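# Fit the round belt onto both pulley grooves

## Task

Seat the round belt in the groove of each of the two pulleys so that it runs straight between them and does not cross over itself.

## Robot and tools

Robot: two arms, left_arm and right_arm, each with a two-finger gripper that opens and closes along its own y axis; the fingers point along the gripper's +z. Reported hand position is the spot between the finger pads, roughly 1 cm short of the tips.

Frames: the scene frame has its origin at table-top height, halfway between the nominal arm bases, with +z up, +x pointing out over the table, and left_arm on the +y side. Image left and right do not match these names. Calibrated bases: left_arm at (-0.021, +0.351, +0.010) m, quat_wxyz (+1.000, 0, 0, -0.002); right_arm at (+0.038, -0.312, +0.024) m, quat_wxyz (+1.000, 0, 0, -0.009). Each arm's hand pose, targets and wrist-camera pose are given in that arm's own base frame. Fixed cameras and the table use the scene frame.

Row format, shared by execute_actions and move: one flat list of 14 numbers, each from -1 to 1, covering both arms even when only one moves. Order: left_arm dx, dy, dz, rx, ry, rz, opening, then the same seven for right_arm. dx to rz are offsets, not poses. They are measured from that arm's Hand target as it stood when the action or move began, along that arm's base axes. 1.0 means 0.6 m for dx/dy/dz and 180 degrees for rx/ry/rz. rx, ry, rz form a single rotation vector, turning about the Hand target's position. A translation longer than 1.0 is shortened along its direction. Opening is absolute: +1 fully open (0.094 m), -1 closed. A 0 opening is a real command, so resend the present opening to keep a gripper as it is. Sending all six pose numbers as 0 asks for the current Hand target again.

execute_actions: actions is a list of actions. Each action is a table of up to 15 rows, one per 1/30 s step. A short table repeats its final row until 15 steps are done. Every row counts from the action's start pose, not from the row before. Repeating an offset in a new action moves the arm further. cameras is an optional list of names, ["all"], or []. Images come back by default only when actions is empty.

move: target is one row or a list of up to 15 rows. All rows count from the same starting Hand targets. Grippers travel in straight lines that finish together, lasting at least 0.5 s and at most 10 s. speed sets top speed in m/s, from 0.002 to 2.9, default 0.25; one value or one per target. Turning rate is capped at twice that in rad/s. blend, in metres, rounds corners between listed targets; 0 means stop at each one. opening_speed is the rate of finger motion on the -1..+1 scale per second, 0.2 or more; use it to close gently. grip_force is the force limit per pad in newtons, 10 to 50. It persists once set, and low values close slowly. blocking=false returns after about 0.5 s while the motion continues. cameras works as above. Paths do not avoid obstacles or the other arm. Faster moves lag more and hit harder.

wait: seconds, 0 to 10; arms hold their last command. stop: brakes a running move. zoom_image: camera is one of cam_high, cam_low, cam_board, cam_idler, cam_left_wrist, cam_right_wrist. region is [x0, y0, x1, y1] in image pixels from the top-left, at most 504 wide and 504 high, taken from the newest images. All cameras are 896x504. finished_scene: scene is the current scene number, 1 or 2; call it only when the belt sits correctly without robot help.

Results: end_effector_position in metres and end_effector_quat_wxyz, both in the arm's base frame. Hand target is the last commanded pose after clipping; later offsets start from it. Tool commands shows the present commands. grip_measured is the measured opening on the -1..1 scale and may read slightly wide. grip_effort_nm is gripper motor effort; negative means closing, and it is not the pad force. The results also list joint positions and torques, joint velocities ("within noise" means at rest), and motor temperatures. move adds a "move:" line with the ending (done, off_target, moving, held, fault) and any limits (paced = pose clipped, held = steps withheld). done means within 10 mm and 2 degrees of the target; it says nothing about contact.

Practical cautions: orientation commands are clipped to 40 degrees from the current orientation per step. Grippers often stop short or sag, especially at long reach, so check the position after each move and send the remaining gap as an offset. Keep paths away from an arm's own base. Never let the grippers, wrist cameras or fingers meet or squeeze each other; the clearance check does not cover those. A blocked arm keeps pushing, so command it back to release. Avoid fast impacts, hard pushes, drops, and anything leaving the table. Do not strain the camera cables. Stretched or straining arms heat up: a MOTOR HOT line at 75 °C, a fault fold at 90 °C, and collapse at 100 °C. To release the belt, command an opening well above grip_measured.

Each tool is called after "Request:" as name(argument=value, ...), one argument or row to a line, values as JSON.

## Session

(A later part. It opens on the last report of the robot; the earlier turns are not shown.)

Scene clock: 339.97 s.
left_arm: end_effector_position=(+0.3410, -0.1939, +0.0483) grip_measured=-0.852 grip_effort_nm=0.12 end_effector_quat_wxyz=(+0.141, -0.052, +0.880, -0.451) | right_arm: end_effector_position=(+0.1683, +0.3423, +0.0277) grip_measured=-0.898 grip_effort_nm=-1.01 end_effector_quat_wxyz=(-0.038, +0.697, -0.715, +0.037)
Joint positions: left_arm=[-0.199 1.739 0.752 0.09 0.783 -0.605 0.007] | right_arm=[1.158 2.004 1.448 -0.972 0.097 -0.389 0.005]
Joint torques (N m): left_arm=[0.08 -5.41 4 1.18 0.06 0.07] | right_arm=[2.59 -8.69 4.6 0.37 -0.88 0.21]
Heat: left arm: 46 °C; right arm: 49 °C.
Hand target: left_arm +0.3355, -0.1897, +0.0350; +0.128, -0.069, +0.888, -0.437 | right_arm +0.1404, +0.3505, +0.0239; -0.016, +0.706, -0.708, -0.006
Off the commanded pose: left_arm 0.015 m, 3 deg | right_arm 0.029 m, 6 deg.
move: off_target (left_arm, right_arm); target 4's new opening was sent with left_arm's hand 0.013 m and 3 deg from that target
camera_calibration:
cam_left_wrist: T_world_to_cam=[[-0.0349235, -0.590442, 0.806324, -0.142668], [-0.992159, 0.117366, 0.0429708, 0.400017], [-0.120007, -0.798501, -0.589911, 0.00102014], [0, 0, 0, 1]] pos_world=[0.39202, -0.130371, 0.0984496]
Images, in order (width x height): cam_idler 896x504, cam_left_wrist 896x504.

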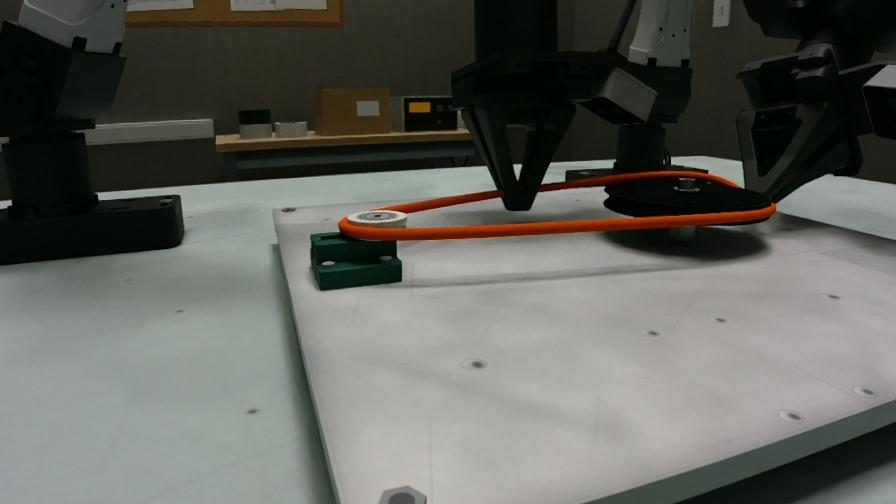

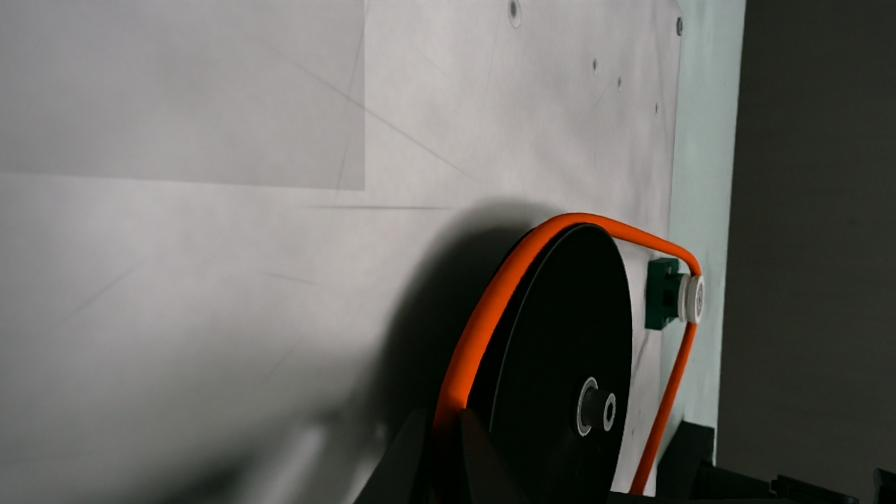

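Same state. Withdraw left, then go to neutral, re-grip to relax.

Request:
move(
  target=[
    [0.01,0.06,0.042,0,0,0,-0.8,0,0,0,0,0,0,-0.96],
    [0.0,0.16,0.15,0,0,0,-0.8,0,0,0,0,0,0,-0.96],
  ],
  speed=0.1,
)

Request:
move(
  target=[
    [0,0,0,0,0,0,-0.8,0.07,-0.03,0.02,0,0,0,-0.96],
    [0,0,0,0,0,0,-0.8,0.07,-0.03,0.02,0,0,0,-0.8],
  ],
  speed=0.06,
  opening_speed=0.3,
  cameras=["cam_idler","cam_low","cam_right_wrist"],
)

Request:
zoom_image(
  camera="cam_idler",
  region=[460, 130, 830, 280],
)

Request:
zoom_image(
  camera="cam_low",
  region=[300, 150, 560, 280],
)

Scene clock: 343.63 s.
left_arm: end_effector_position=(+0.3253, -0.0953, +0.1053) grip_measured=-0.802 grip_effort_nm=0.10 end_effector_quat_wxyz=(+0.098, -0.087, +0.893, -0.431) | right_arm: end_effector_position=(+0.1676, +0.3497, +0.0280) grip_measured=-0.898 grip_effort_nm=-1.01 end_effector_quat_wxyz=(-0.049, +0.697, -0.714, +0.029)
Joint positions: left_arm=[0.126 1.615 0.993 -0.7 0.891 -0.188 0.009] | right_arm=[1.165 2.004 1.448 -0.946 0.091 -0.385 0.005]
Joint torques (N m): left_arm=[0.83 -7.65 9.17 0.64 0.66 0.33] | right_arm=[2 -8.72 4.63 0.18 -0.84 0.22]
Heat: left arm: 47 °C; right arm: 49 °C.
Hand target: left_arm +0.3355, -0.0936, +0.1250; +0.128, -0.069, +0.888, -0.437 | right_arm +0.1404, +0.3504, +0.0239; -0.016, +0.706, -0.708, -0.006
Off the commanded pose: left_arm 0.022 m, 4 deg | right_arm 0.027 m, 6 deg.
move: off_target (left_arm, right_arm)

Scene clock: 345.73 s.
left_arm: end_effector_position=(+0.3251, -0.0954, +0.1053) grip_measured=-0.802 grip_effort_nm=0.10 end_effector_quat_wxyz=(+0.098, -0.087, +0.893, -0.431) | right_arm: end_effector_position=(+0.1848, +0.3284, +0.0268) grip_measured=-0.801 grip_effort_nm=0.10 end_effector_quat_wxyz=(-0.016, +0.704, -0.710, +0.008)
Joint positions: left_arm=[0.126 1.615 0.993 -0.701 0.891 -0.187 0.009] | right_arm=[1.069 2.004 1.448 -0.989 0.024 -0.492 0.009]
Joint torques (N m): left_arm=[0.84 -7.66 9.2 0.65 0.66 0.34] | right_arm=[-0.24 -9.24 7.24 0.06 -0.26 0.05]
Heat: left arm: 47 °C; right arm: 49 °C.
Hand target: left_arm +0.3355, -0.0936, +0.1250; +0.128, -0.069, +0.888, -0.437 | right_arm +0.1824, +0.3324, +0.0359; -0.016, +0.706, -0.708, -0.006
Off the commanded pose: left_arm 0.022 m, 4 deg | right_arm 0.010 m, 2 deg.
move: off_target (left_arm)
camera_calibration:
cam_right_wrist: T_world_to_cam=[[0.999303, -0.00860313, 0.0363289, -0.18086], [-0.0227138, -0.912373, 0.408729, 0.331587], [0.0296291, -0.40927, -0.911932, 0.24427], [0, 0, 0, 1]] pos_world=[0.181028, 0.400947, 0.0937991]
Images, in order (width x height): cam_low 896x504, cam_idler 896x504, cam_right_wrist 896x504.

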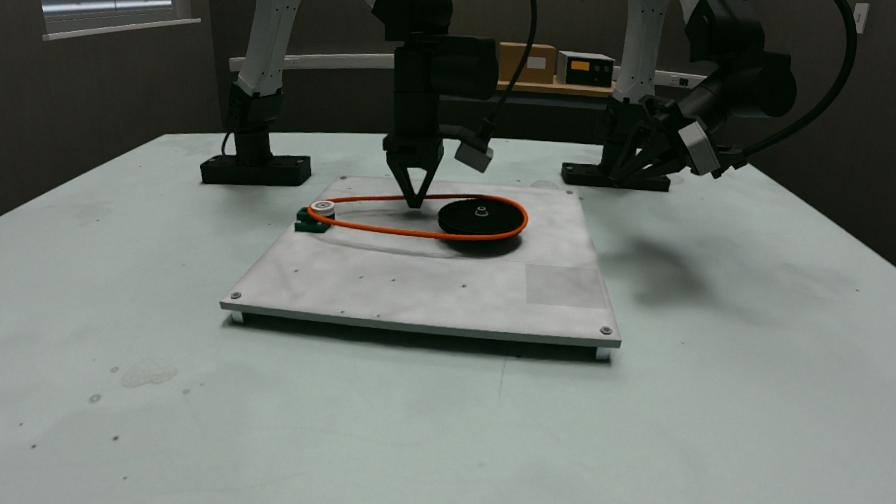

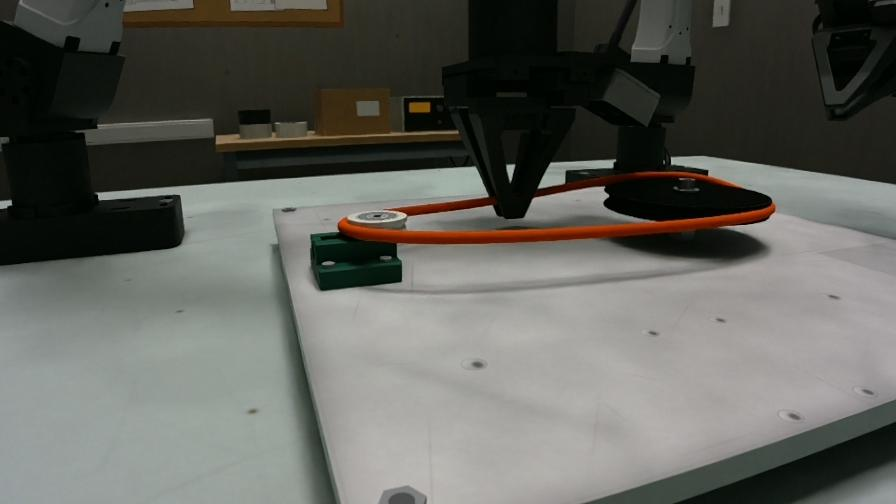

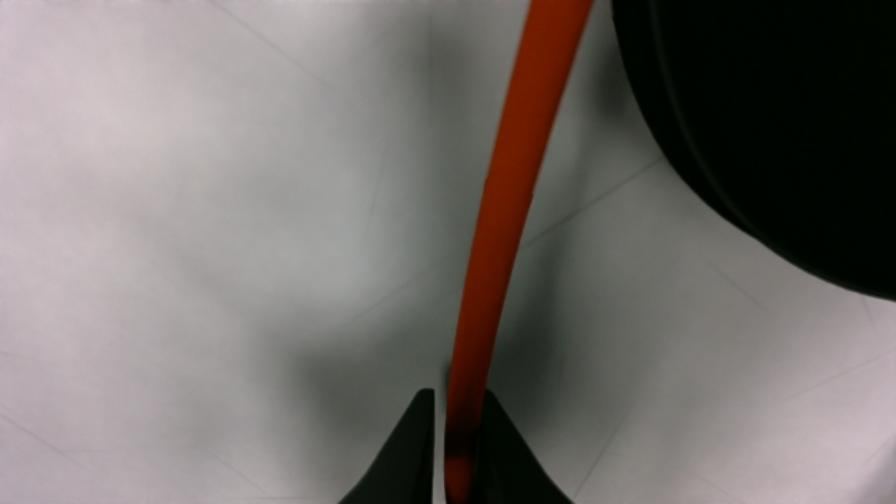

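Scaled by 1.362 from the camera's 896x504 image, which has a finer 1280x720 frame.

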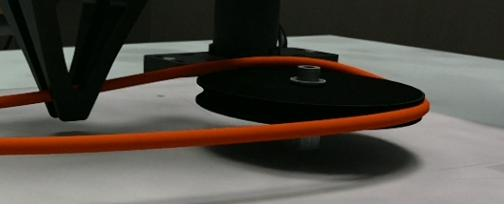

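Scaled by 1.938 from the camera's 896x504 image, which has a finer 1280x720 frame.

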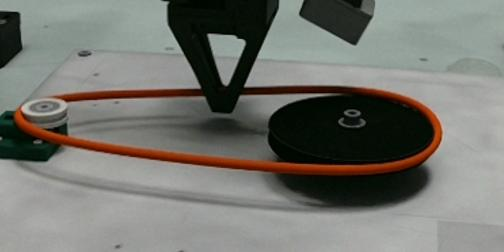

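Request:
move(
  target=[
    [0,0,0,0,0,0,-0.8,-0.03,0.0,-0.005,0,0,0,-0.75],
  ],
  speed=0.03,
  cameras=["cam_idler","cam_low","cam_right_wrist"],
)

Request:
zoom_image(
  camera="cam_idler",
  region=[460, 130, 830, 280],
)

Request:
zoom_image(
  camera="cam_low",
  region=[300, 150, 560, 280],
)

Scene clock: 347.63 s.
left_arm: end_effector_position=(+0.3251, -0.0954, +0.1053) grip_measured=-0.802 grip_effort_nm=0.10 end_effector_quat_wxyz=(+0.098, -0.087, +0.893, -0.431) | right_arm: end_effector_position=(+0.1743, +0.3318, +0.0239) grip_measured=-0.751 grip_effort_nm=0.09 end_effector_quat_wxyz=(-0.014, +0.705, -0.709, +0.008)
Joint positions: left_arm=[0.126 1.615 0.993 -0.701 0.891 -0.187 0.009] | right_arm=[1.098 2.004 1.435 -0.981 0.024 -0.467 0.012]
Joint torques (N m): left_arm=[0.84 -7.65 9.18 0.65 0.66 0.34] | right_arm=[0.87 -11.23 4.34 0.25 -0.25 0.17]
Heat: left arm: 47 °C; right arm: 49 °C.
Hand target: left_arm +0.3355, -0.0936, +0.1250; +0.128, -0.069, +0.888, -0.437 | right_arm +0.1644, +0.3325, +0.0330; -0.016, +0.706, -0.708, -0.006
Off the commanded pose: left_arm 0.022 m, 4 deg | right_arm 0.013 m, 2 deg.
move: off_target (left_arm, right_arm)
camera_calibration:
cam_right_wrist: T_world_to_cam=[[0.999424, -0.0054356, 0.0334847, -0.171269], [-0.0187318, -0.911377, 0.411147, 0.334599], [0.0282823, -0.411537, -0.910954, 0.244287], [0, 0, 0, 1]] pos_world=[0.170529, 0.404548, 0.0906995]
Images, in order (width x height): cam_low 896x504, cam_idler 896x504, cam_right_wrist 896x504.

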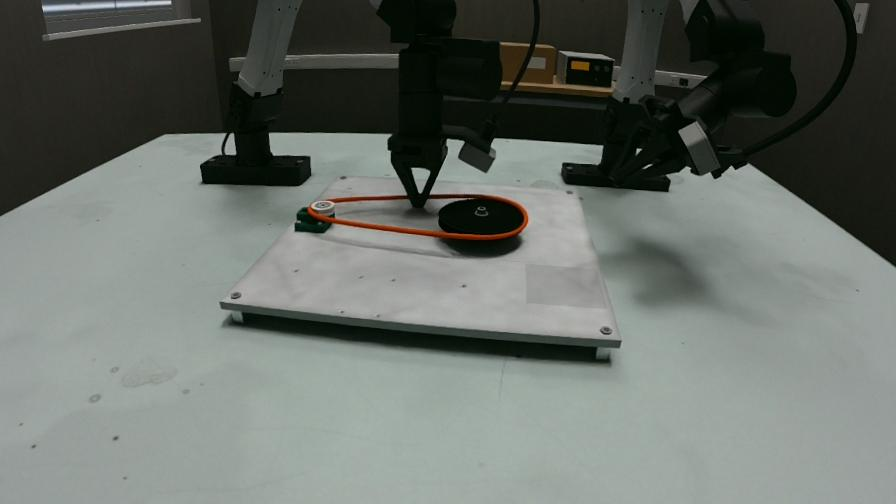

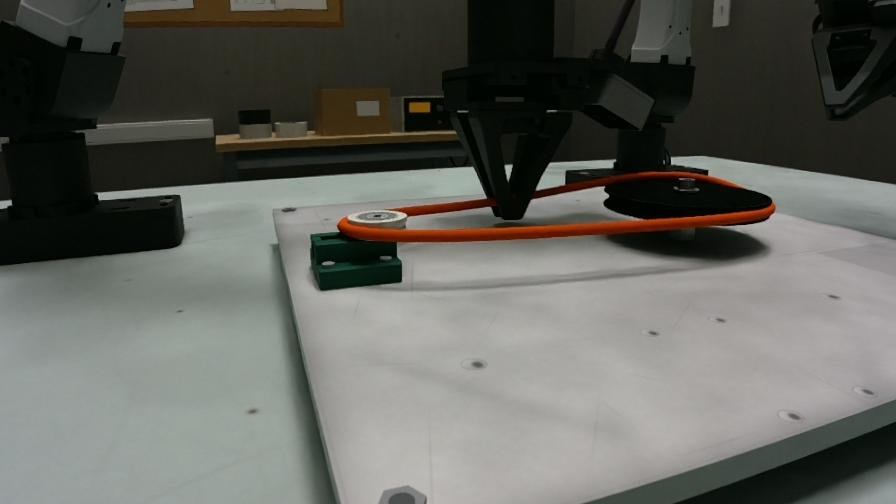

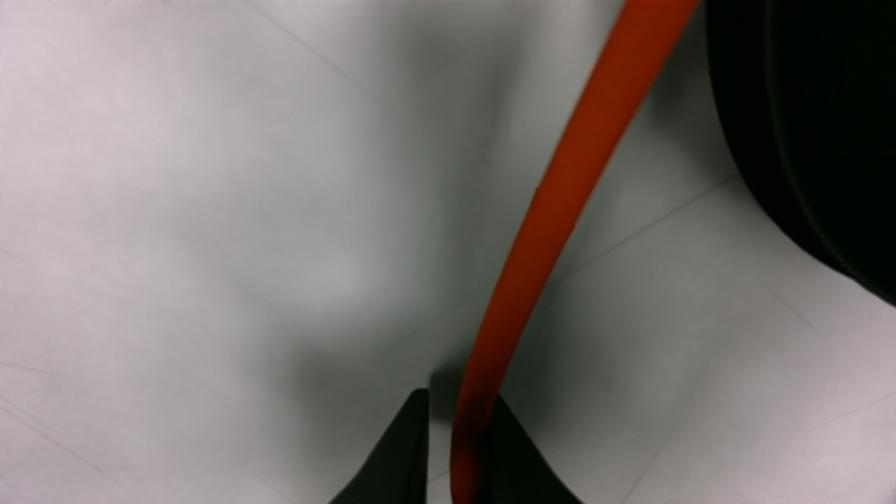

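Scaled by 1.362 from the camera's 896x504 image, which has a finer 1280x720 frame.

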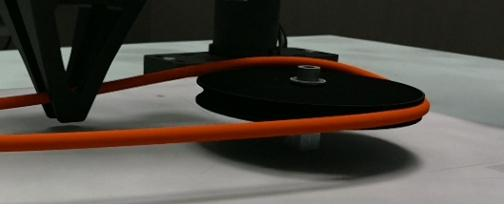

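Scaled by 1.938 from the camera's 896x504 image, which has a finer 1280x720 frame.

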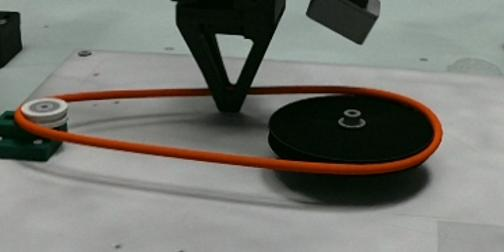

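Request:
move(
  target=[
    [0,0,0,0,0,0,-0.8,0.018,0.0,-0.01,0,0,0,-0.65],
  ],
  speed=0.03,
  cameras=["cam_idler","cam_low","cam_right_wrist"],
)

Request:
zoom_image(
  camera="cam_idler",
  region=[460, 130, 830, 280],
)

Request:
zoom_image(
  camera="cam_low",
  region=[300, 150, 560, 280],
)

Scene clock: 349.20 s.
left_arm: end_effector_position=(+0.3251, -0.0954, +0.1053) grip_measured=-0.802 grip_effort_nm=0.10 end_effector_quat_wxyz=(+0.098, -0.087, +0.893, -0.431) | right_arm: end_effector_position=(+0.1785, +0.3309, +0.0239) grip_measured=-0.651 grip_effort_nm=0.09 end_effector_quat_wxyz=(-0.016, +0.704, -0.710, +0.007)
Joint positions: left_arm=[0.126 1.615 0.993 -0.701 0.891 -0.187 0.009] | right_arm=[1.087 2.004 1.435 -0.977 0.024 -0.475 0.016]
Joint torques (N m): left_arm=[0.84 -7.65 9.2 0.65 0.66 0.34] | right_arm=[-0.32 -9.4 5.27 0.38 -0.21 0.02]
Heat: left arm: 47 °C; right arm: 49 °C.
Hand target: left_arm +0.3355, -0.0936, +0.1250; +0.128, -0.069, +0.888, -0.437 | right_arm +0.1753, +0.3325, +0.0270; -0.016, +0.706, -0.708, -0.006
Off the commanded pose: left_arm 0.022 m, 4 deg | right_arm 0.005 m, 2 deg.
move: off_target (left_arm)
camera_calibration:
cam_right_wrist: T_world_to_cam=[[0.999327, -0.00862732, 0.0356464, -0.174375], [-0.0224206, -0.912881, 0.407609, 0.335031], [0.0290244, -0.408134, -0.912461, 0.242583], [0, 0, 0, 1]] pos_world=[0.174729, 0.403346, 0.0910012]
Images, in order (width x height): cam_low 896x504, cam_idler 896x504, cam_right_wrist 896x504.

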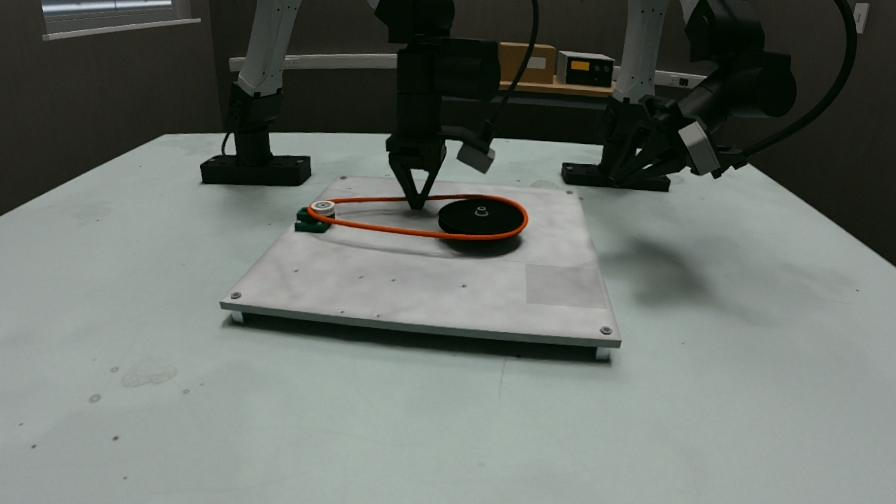

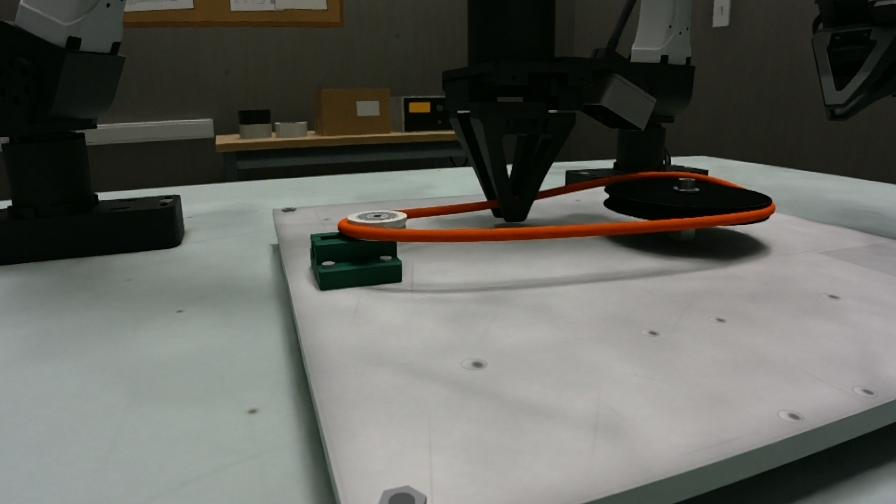

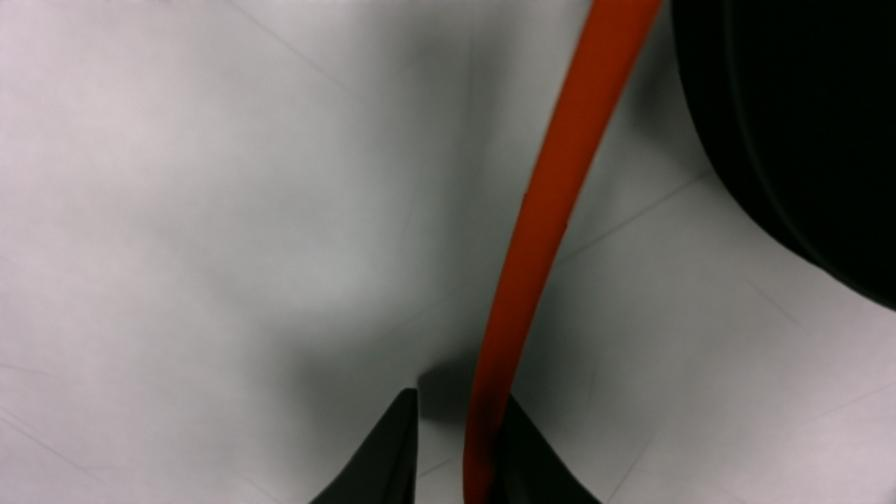

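Scaled by 1.362 from the camera's 896x504 image, which has a finer 1280x720 frame.

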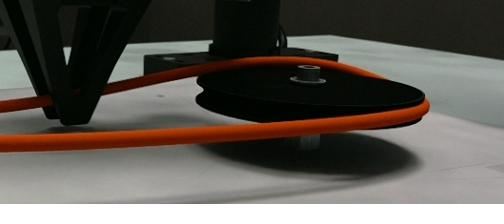

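Scaled by 1.938 from the camera's 896x504 image, which has a finer 1280x720 frame.

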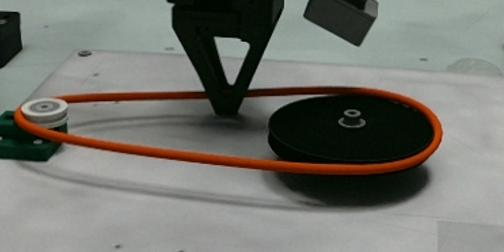

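Request:
move(
  target=[
    [0,0,0,0,0,0,-0.8,0.025,0.0,0,0,0,0,-0.6],
  ],
  speed=0.03,
  cameras=["cam_idler","cam_low","cam_right_wrist"],
)

Request:
zoom_image(
  camera="cam_idler",
  region=[460, 130, 830, 280],
)

Request:
zoom_image(
  camera="cam_low",
  region=[300, 150, 560, 280],
)

Scene clock: 350.80 s.
left_arm: end_effector_position=(+0.3251, -0.0954, +0.1053) grip_measured=-0.802 grip_effort_nm=0.09 end_effector_quat_wxyz=(+0.098, -0.087, +0.893, -0.431) | right_arm: end_effector_position=(+0.1893, +0.3274, +0.0256) grip_measured=-0.601 grip_effort_nm=0.10 end_effector_quat_wxyz=(-0.018, +0.704, -0.710, +0.004)
Joint positions: left_arm=[0.126 1.615 0.993 -0.701 0.891 -0.187 0.009] | right_arm=[1.054 2.004 1.442 -0.977 0.016 -0.509 0.019]
Joint torques (N m): left_arm=[0.84 -7.65 9.2 0.65 0.66 0.34] | right_arm=[-0.79 -7.31 7.65 0.26 -0.21 -0.03]
Heat: left arm: 47 °C; right arm: 49 °C.
Hand target: left_arm +0.3355, -0.0936, +0.1250; +0.128, -0.069, +0.888, -0.437 | right_arm +0.1903, +0.3325, +0.0270; -0.016, +0.706, -0.708, -0.006
Off the commanded pose: left_arm 0.022 m, 4 deg | right_arm 0.005 m, 1 deg.
move: off_target (left_arm)
camera_calibration:
cam_right_wrist: T_world_to_cam=[[0.999428, -0.00721648, 0.0330475, -0.185726], [-0.0198419, -0.916313, 0.39997, 0.332274], [0.0273955, -0.400397, -0.915932, 0.240274], [0, 0, 0, 1]] pos_world=[0.185631, 0.399332, 0.0933126]
Images, in order (width x height): cam_low 896x504, cam_idler 896x504, cam_right_wrist 896x504.

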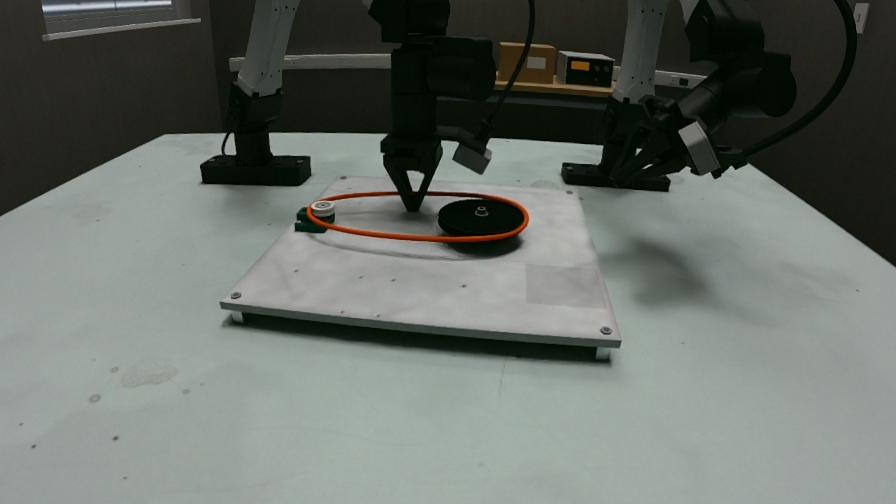

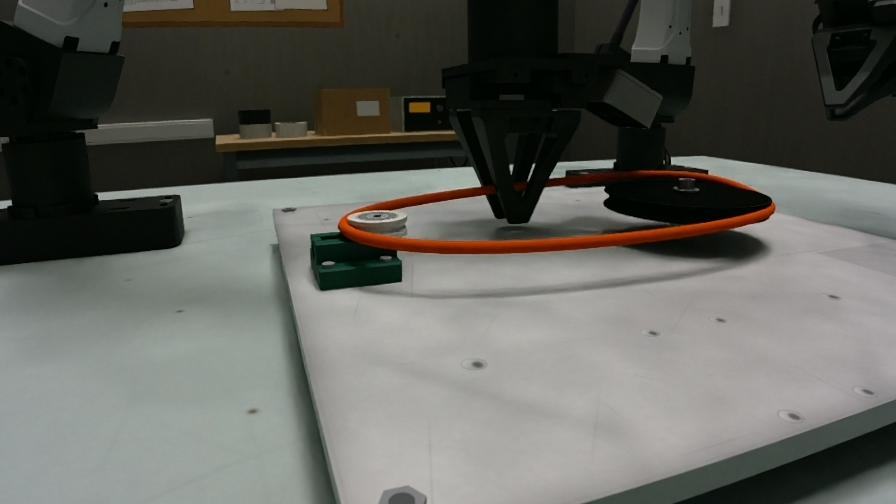

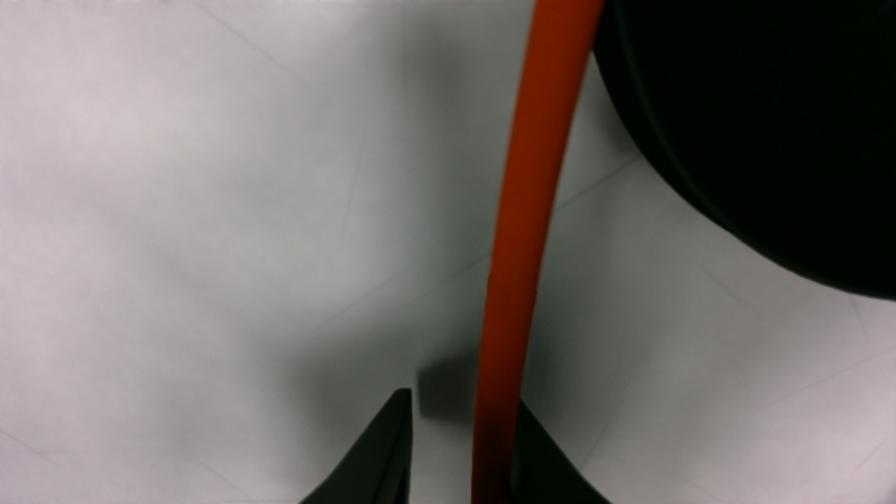

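Scaled by 1.362 from the camera's 896x504 image, which has a finer 1280x720 frame.

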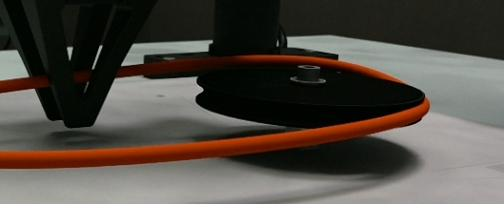

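Scaled by 1.938 from the camera's 896x504 image, which has a finer 1280x720 frame.

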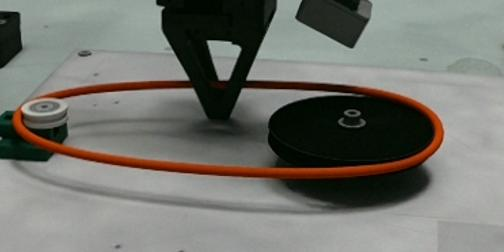

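Request:
move(
  target=[
    [0,0,0,0,0,0,-0.8,-0.02,-0.02,0,0,0,0,-0.7],
    [0,0,0,0,0,0,-0.8,0.02,-0.11,0,0,0,0,-0.7],
    [0,0,0,0,0,0,-0.8,0.02,-0.11,0,0,0,0,-0.96],
  ],
  speed=0.06,
  cameras=["cam_idler","cam_low","cam_right_wrist"],
)

Request:
zoom_image(
  camera="cam_idler",
  region=[560, 130, 830, 280],
)

Request:
zoom_image(
  camera="cam_low",
  region=[300, 150, 560, 280],
)

Scene clock: 354.93 s.
left_arm: end_effector_position=(+0.3251, -0.0954, +0.1053) grip_measured=-0.802 grip_effort_nm=0.10 end_effector_quat_wxyz=(+0.098, -0.087, +0.893, -0.431) | right_arm: end_effector_position=(+0.2021, +0.2637, +0.0187) grip_measured=-0.909 grip_effort_nm=-1.01 end_effector_quat_wxyz=(+0.000, +0.706, -0.709, +0.004)
Joint positions: left_arm=[0.126 1.615 0.993 -0.701 0.891 -0.187 0.009] | right_arm=[0.921 1.88 1.239 -0.932 0.008 -0.645 0.004]
Joint torques (N m): left_arm=[0.84 -7.64 9.2 0.65 0.66 0.34] | right_arm=[-0.59 -10.22 4.63 0.37 -0.14 0.03]
Heat: left arm: 47 °C; right arm: 49 °C.
Hand target: left_arm +0.3355, -0.0936, +0.1250; +0.128, -0.069, +0.888, -0.437 | right_arm +0.2022, +0.2665, +0.0270; -0.016, +0.706, -0.708, -0.006
Off the commanded pose: left_arm 0.022 m, 4 deg | right_arm 0.009 m, 2 deg.
move: off_target (left_arm); target 3's new opening was sent with right_arm's hand 0.009 m and 3 deg from that target
camera_calibration:
cam_right_wrist: T_world_to_cam=[[0.999958, -0.00310065, 0.008676, -0.19944], [-0.00648955, -0.905472, 0.424357, 0.270999], [0.00654009, -0.424395, -0.905453, 0.218433], [0, 0, 0, 1]] pos_world=[0.199761, 0.337465, 0.0845108]
Images, in order (width x height): cam_low 896x504, cam_idler 896x504, cam_right_wrist 896x504.

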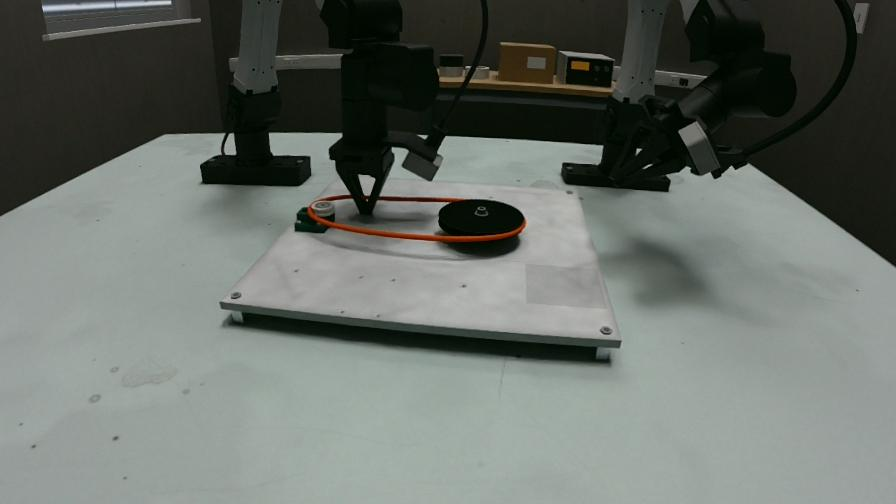

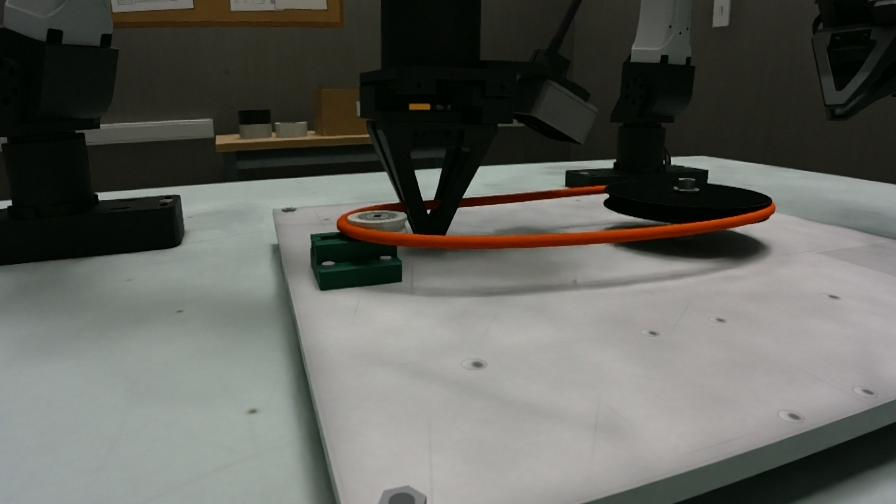

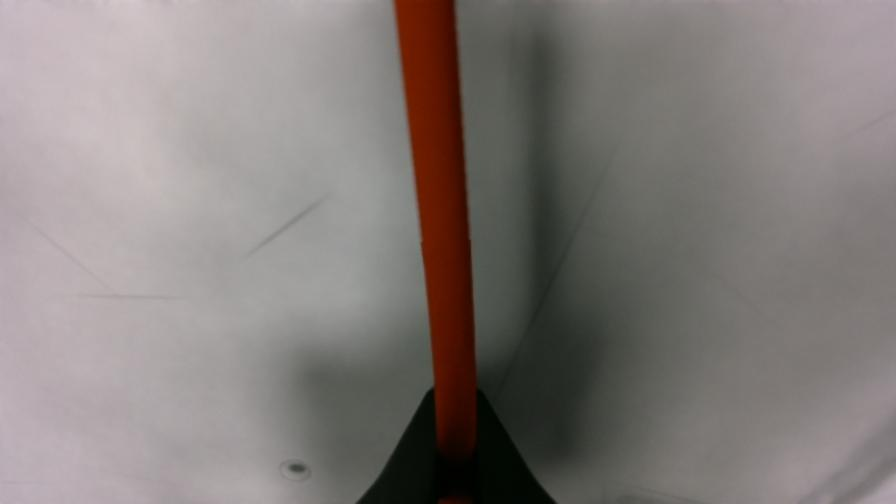

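Scaled by 1.867 from the camera's 896x504 image, which has a finer 1280x720 frame.

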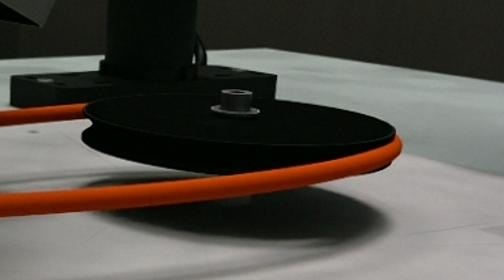

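Scaled by 1.938 from the camera's 896x504 image, which has a finer 1280x720 frame.

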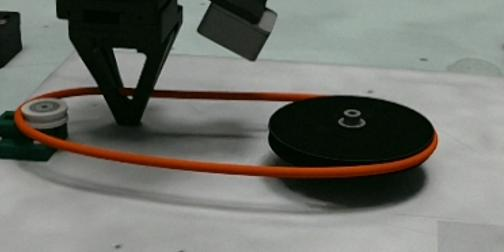

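Request:
zoom_image(
  camera="cam_idler",
  region=[590, 170, 660, 230],
)

Request:
zoom_image(
  camera="cam_idler",
  region=[330, 170, 470, 260],
)

Scaled by 7.200 from the camera's 896x504 image, which has a finer 1280x720 frame.

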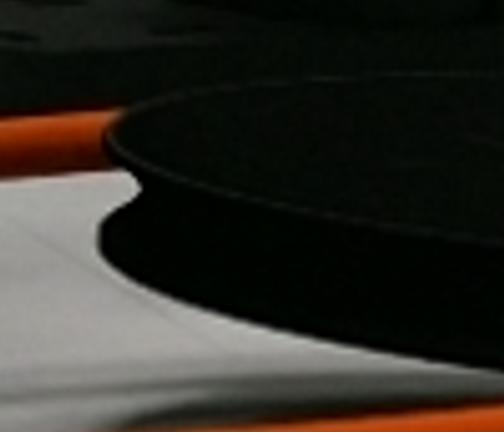

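Scaled by 3.600 from the camera's 896x504 image, which has a finer 1280x720 frame.

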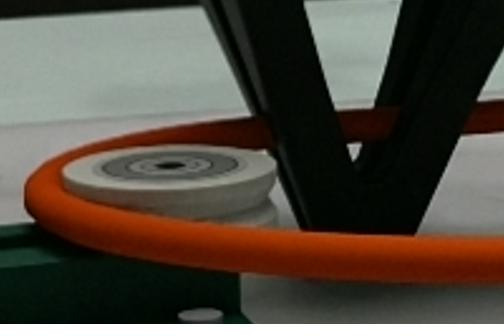

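Request:
move(
  target=[
    [0,0,0,0,0,0,-0.8,0,0.008,0.005,0,0,0,-0.96],
    [0,0,0,0,0,0,-0.8,0,0.008,0.005,0,0,0,-0.6],
  ],
  speed=0.03,
  opening_speed=0.2,
  cameras=["cam_idler","cam_low","cam_right_wrist"],
)

Request:
zoom_image(
  camera="cam_idler",
  region=[560, 130, 830, 280],
)

Request:
zoom_image(
  camera="cam_low",
  region=[300, 150, 560, 280],
)

Request:
zoom_image(
  camera="cam_idler",
  region=[330, 170, 470, 260],
)

Scene clock: 359.03 s.
left_arm: end_effector_position=(+0.3251, -0.0954, +0.1053) grip_measured=-0.802 grip_effort_nm=0.10 end_effector_quat_wxyz=(+0.098, -0.087, +0.893, -0.431) | right_arm: end_effector_position=(+0.2020, +0.2638, +0.0187) grip_measured=-0.601 grip_effort_nm=0.10 end_effector_quat_wxyz=(+0.000, +0.706, -0.708, +0.004)
Joint positions: left_arm=[0.126 1.615 0.993 -0.701 0.891 -0.187 0.009] | right_arm=[0.921 1.88 1.239 -0.932 0.008 -0.646 0.019]
Joint torques (N m): left_arm=[0.84 -7.65 9.2 0.65 0.66 0.34] | right_arm=[0.27 -9.37 6.49 0.26 -0.19 0.15]
Heat: left arm: 48 °C; right arm: 49 °C.
Hand target: left_arm +0.3355, -0.0936, +0.1250; +0.128, -0.069, +0.888, -0.437 | right_arm +0.2022, +0.2712, +0.0300; -0.016, +0.706, -0.708, -0.006
Off the commanded pose: left_arm 0.022 m, 4 deg | right_arm 0.014 m, 2 deg.
move: off_target (left_arm, right_arm); target 2's new opening was sent with right_arm's hand 0.014 m and 2 deg from that target
camera_calibration:
cam_right_wrist: T_world_to_cam=[[0.999961, -0.00278592, 0.00841136, -0.199424], [-0.0060908, -0.905569, 0.424155, 0.270968], [0.00643541, -0.42419, -0.90555, 0.218393], [0, 0, 0, 1]] pos_world=[0.199662, 0.337465, 0.0845113]
Images, in order (width x height): cam_low 896x504, cam_idler 896x504, cam_right_wrist 896x504.

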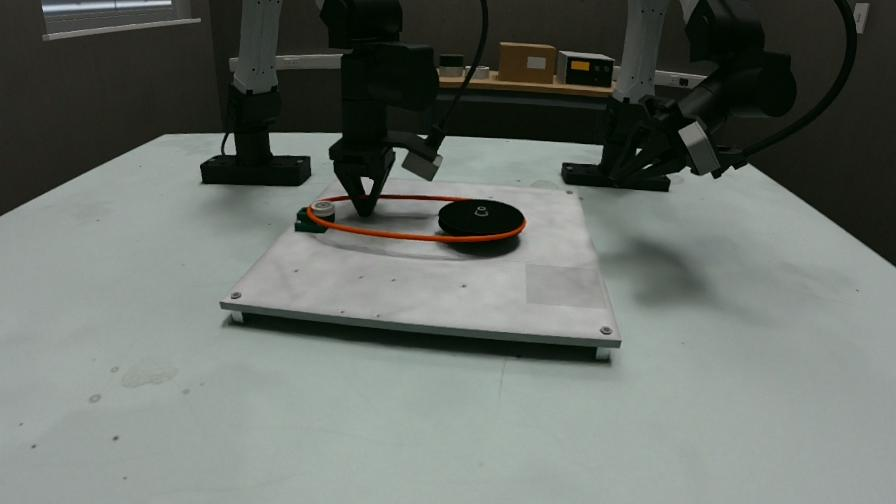

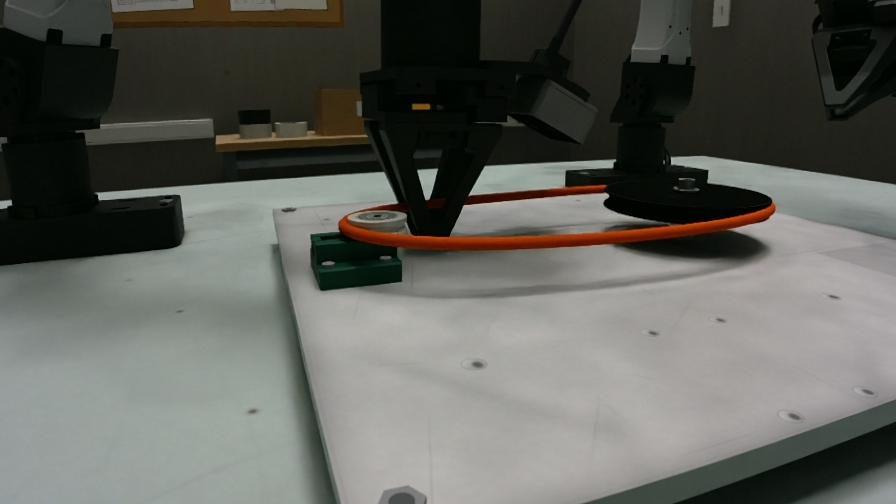

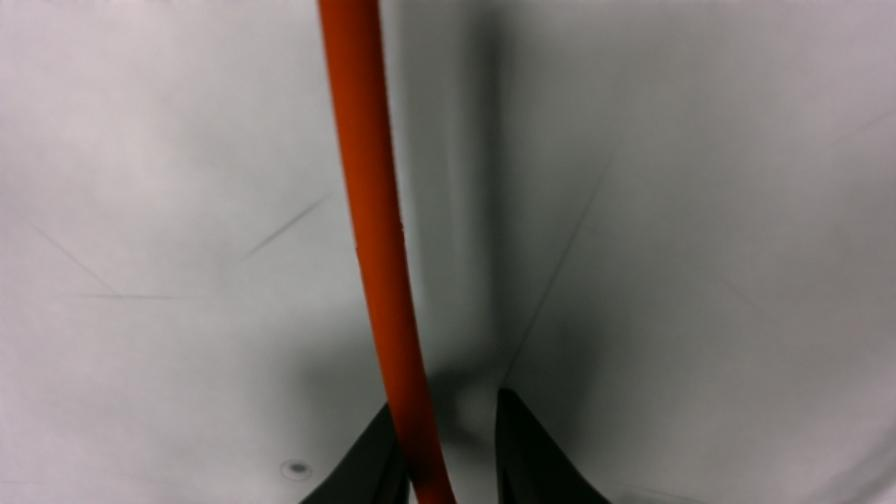

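Scaled by 1.867 from the camera's 896x504 image, which has a finer 1280x720 frame.

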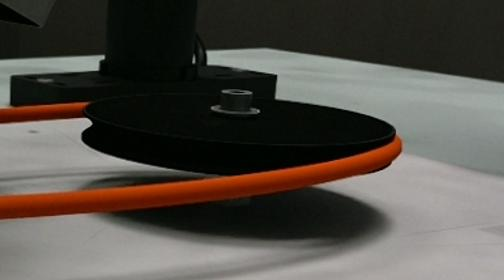

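Scaled by 1.938 from the camera's 896x504 image, which has a finer 1280x720 frame.

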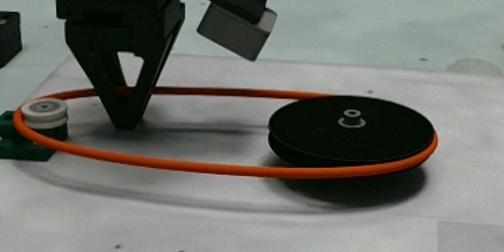

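Scaled by 3.600 from the camera's 896x504 image, which has a finer 1280x720 frame.

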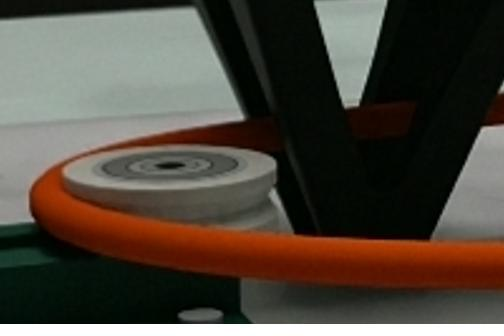

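Request:
move(
  target=[
    [0,0,0,0,0,0,-0.8,-0.018,-0.012,-0.012,0,0,0,-0.6],
  ],
  speed=0.03,
  cameras=["cam_idler","cam_right_wrist"],
)

Request:
zoom_image(
  camera="cam_idler",
  region=[330, 130, 830, 280],
)

Scene clock: 360.43 s.
left_arm: end_effector_position=(+0.3251, -0.0954, +0.1053) grip_measured=-0.802 grip_effort_nm=0.10 end_effector_quat_wxyz=(+0.098, -0.087, +0.893, -0.431) | right_arm: end_effector_position=(+0.1956, +0.2607, +0.0181) grip_measured=-0.601 grip_effort_nm=0.10 end_effector_quat_wxyz=(-0.005, +0.706, -0.708, +0.003)
Joint positions: left_arm=[0.126 1.615 0.993 -0.701 0.891 -0.187 0.009] | right_arm=[0.931 1.849 1.196 -0.908 0.008 -0.637 0.019]
Joint torques (N m): left_arm=[0.84 -7.65 9.18 0.65 0.66 0.34] | right_arm=[0.38 -9.32 4.19 0.45 -0.13 0.18]
Heat: left arm: 48 °C; right arm: 49 °C.
Hand target: left_arm +0.3355, -0.0936, +0.1250; +0.128, -0.069, +0.888, -0.437 | right_arm +0.1914, +0.2641, +0.0228; -0.016, +0.706, -0.708, -0.006
Off the commanded pose: left_arm 0.022 m, 4 deg | right_arm 0.007 m, 2 deg.
move: off_target (left_arm)
camera_calibration:
cam_right_wrist: T_world_to_cam=[[0.999886, -0.00171433, 0.015032, -0.193429], [-0.00781357, -0.909316, 0.416032, 0.269789], [0.0129556, -0.416102, -0.909226, 0.21331], [0, 0, 0, 1]] pos_world=[0.192751, 0.333751, 0.0846138]
Images, in order (width x height): cam_idler 896x504, cam_right_wrist 896x504.

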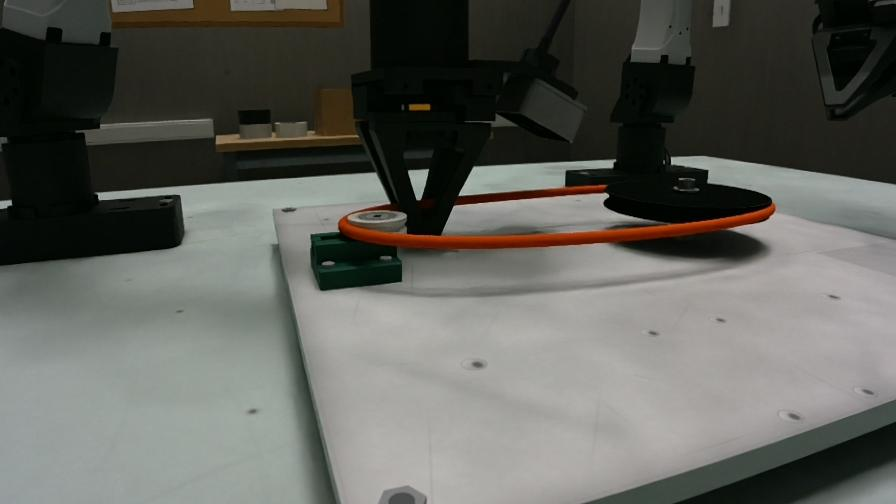

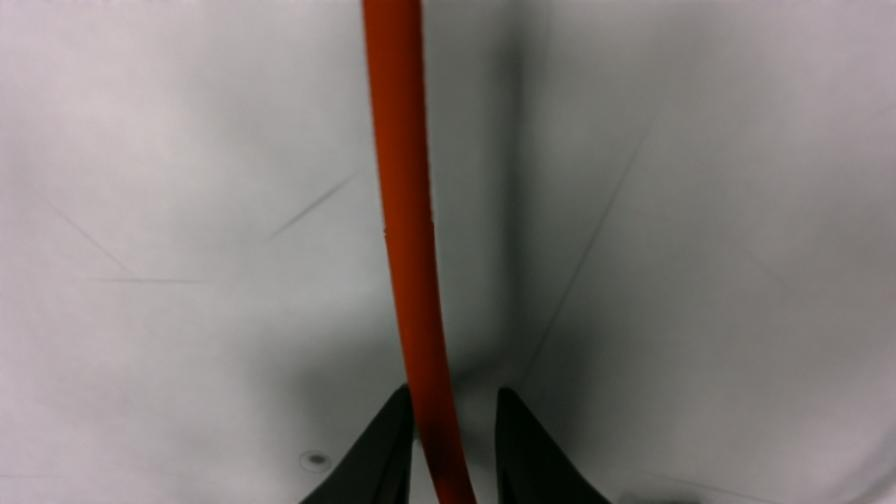

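Scaled by 1.008 from the camera's 896x504 image, which has a finer 1280x720 frame.

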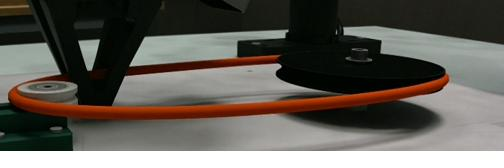

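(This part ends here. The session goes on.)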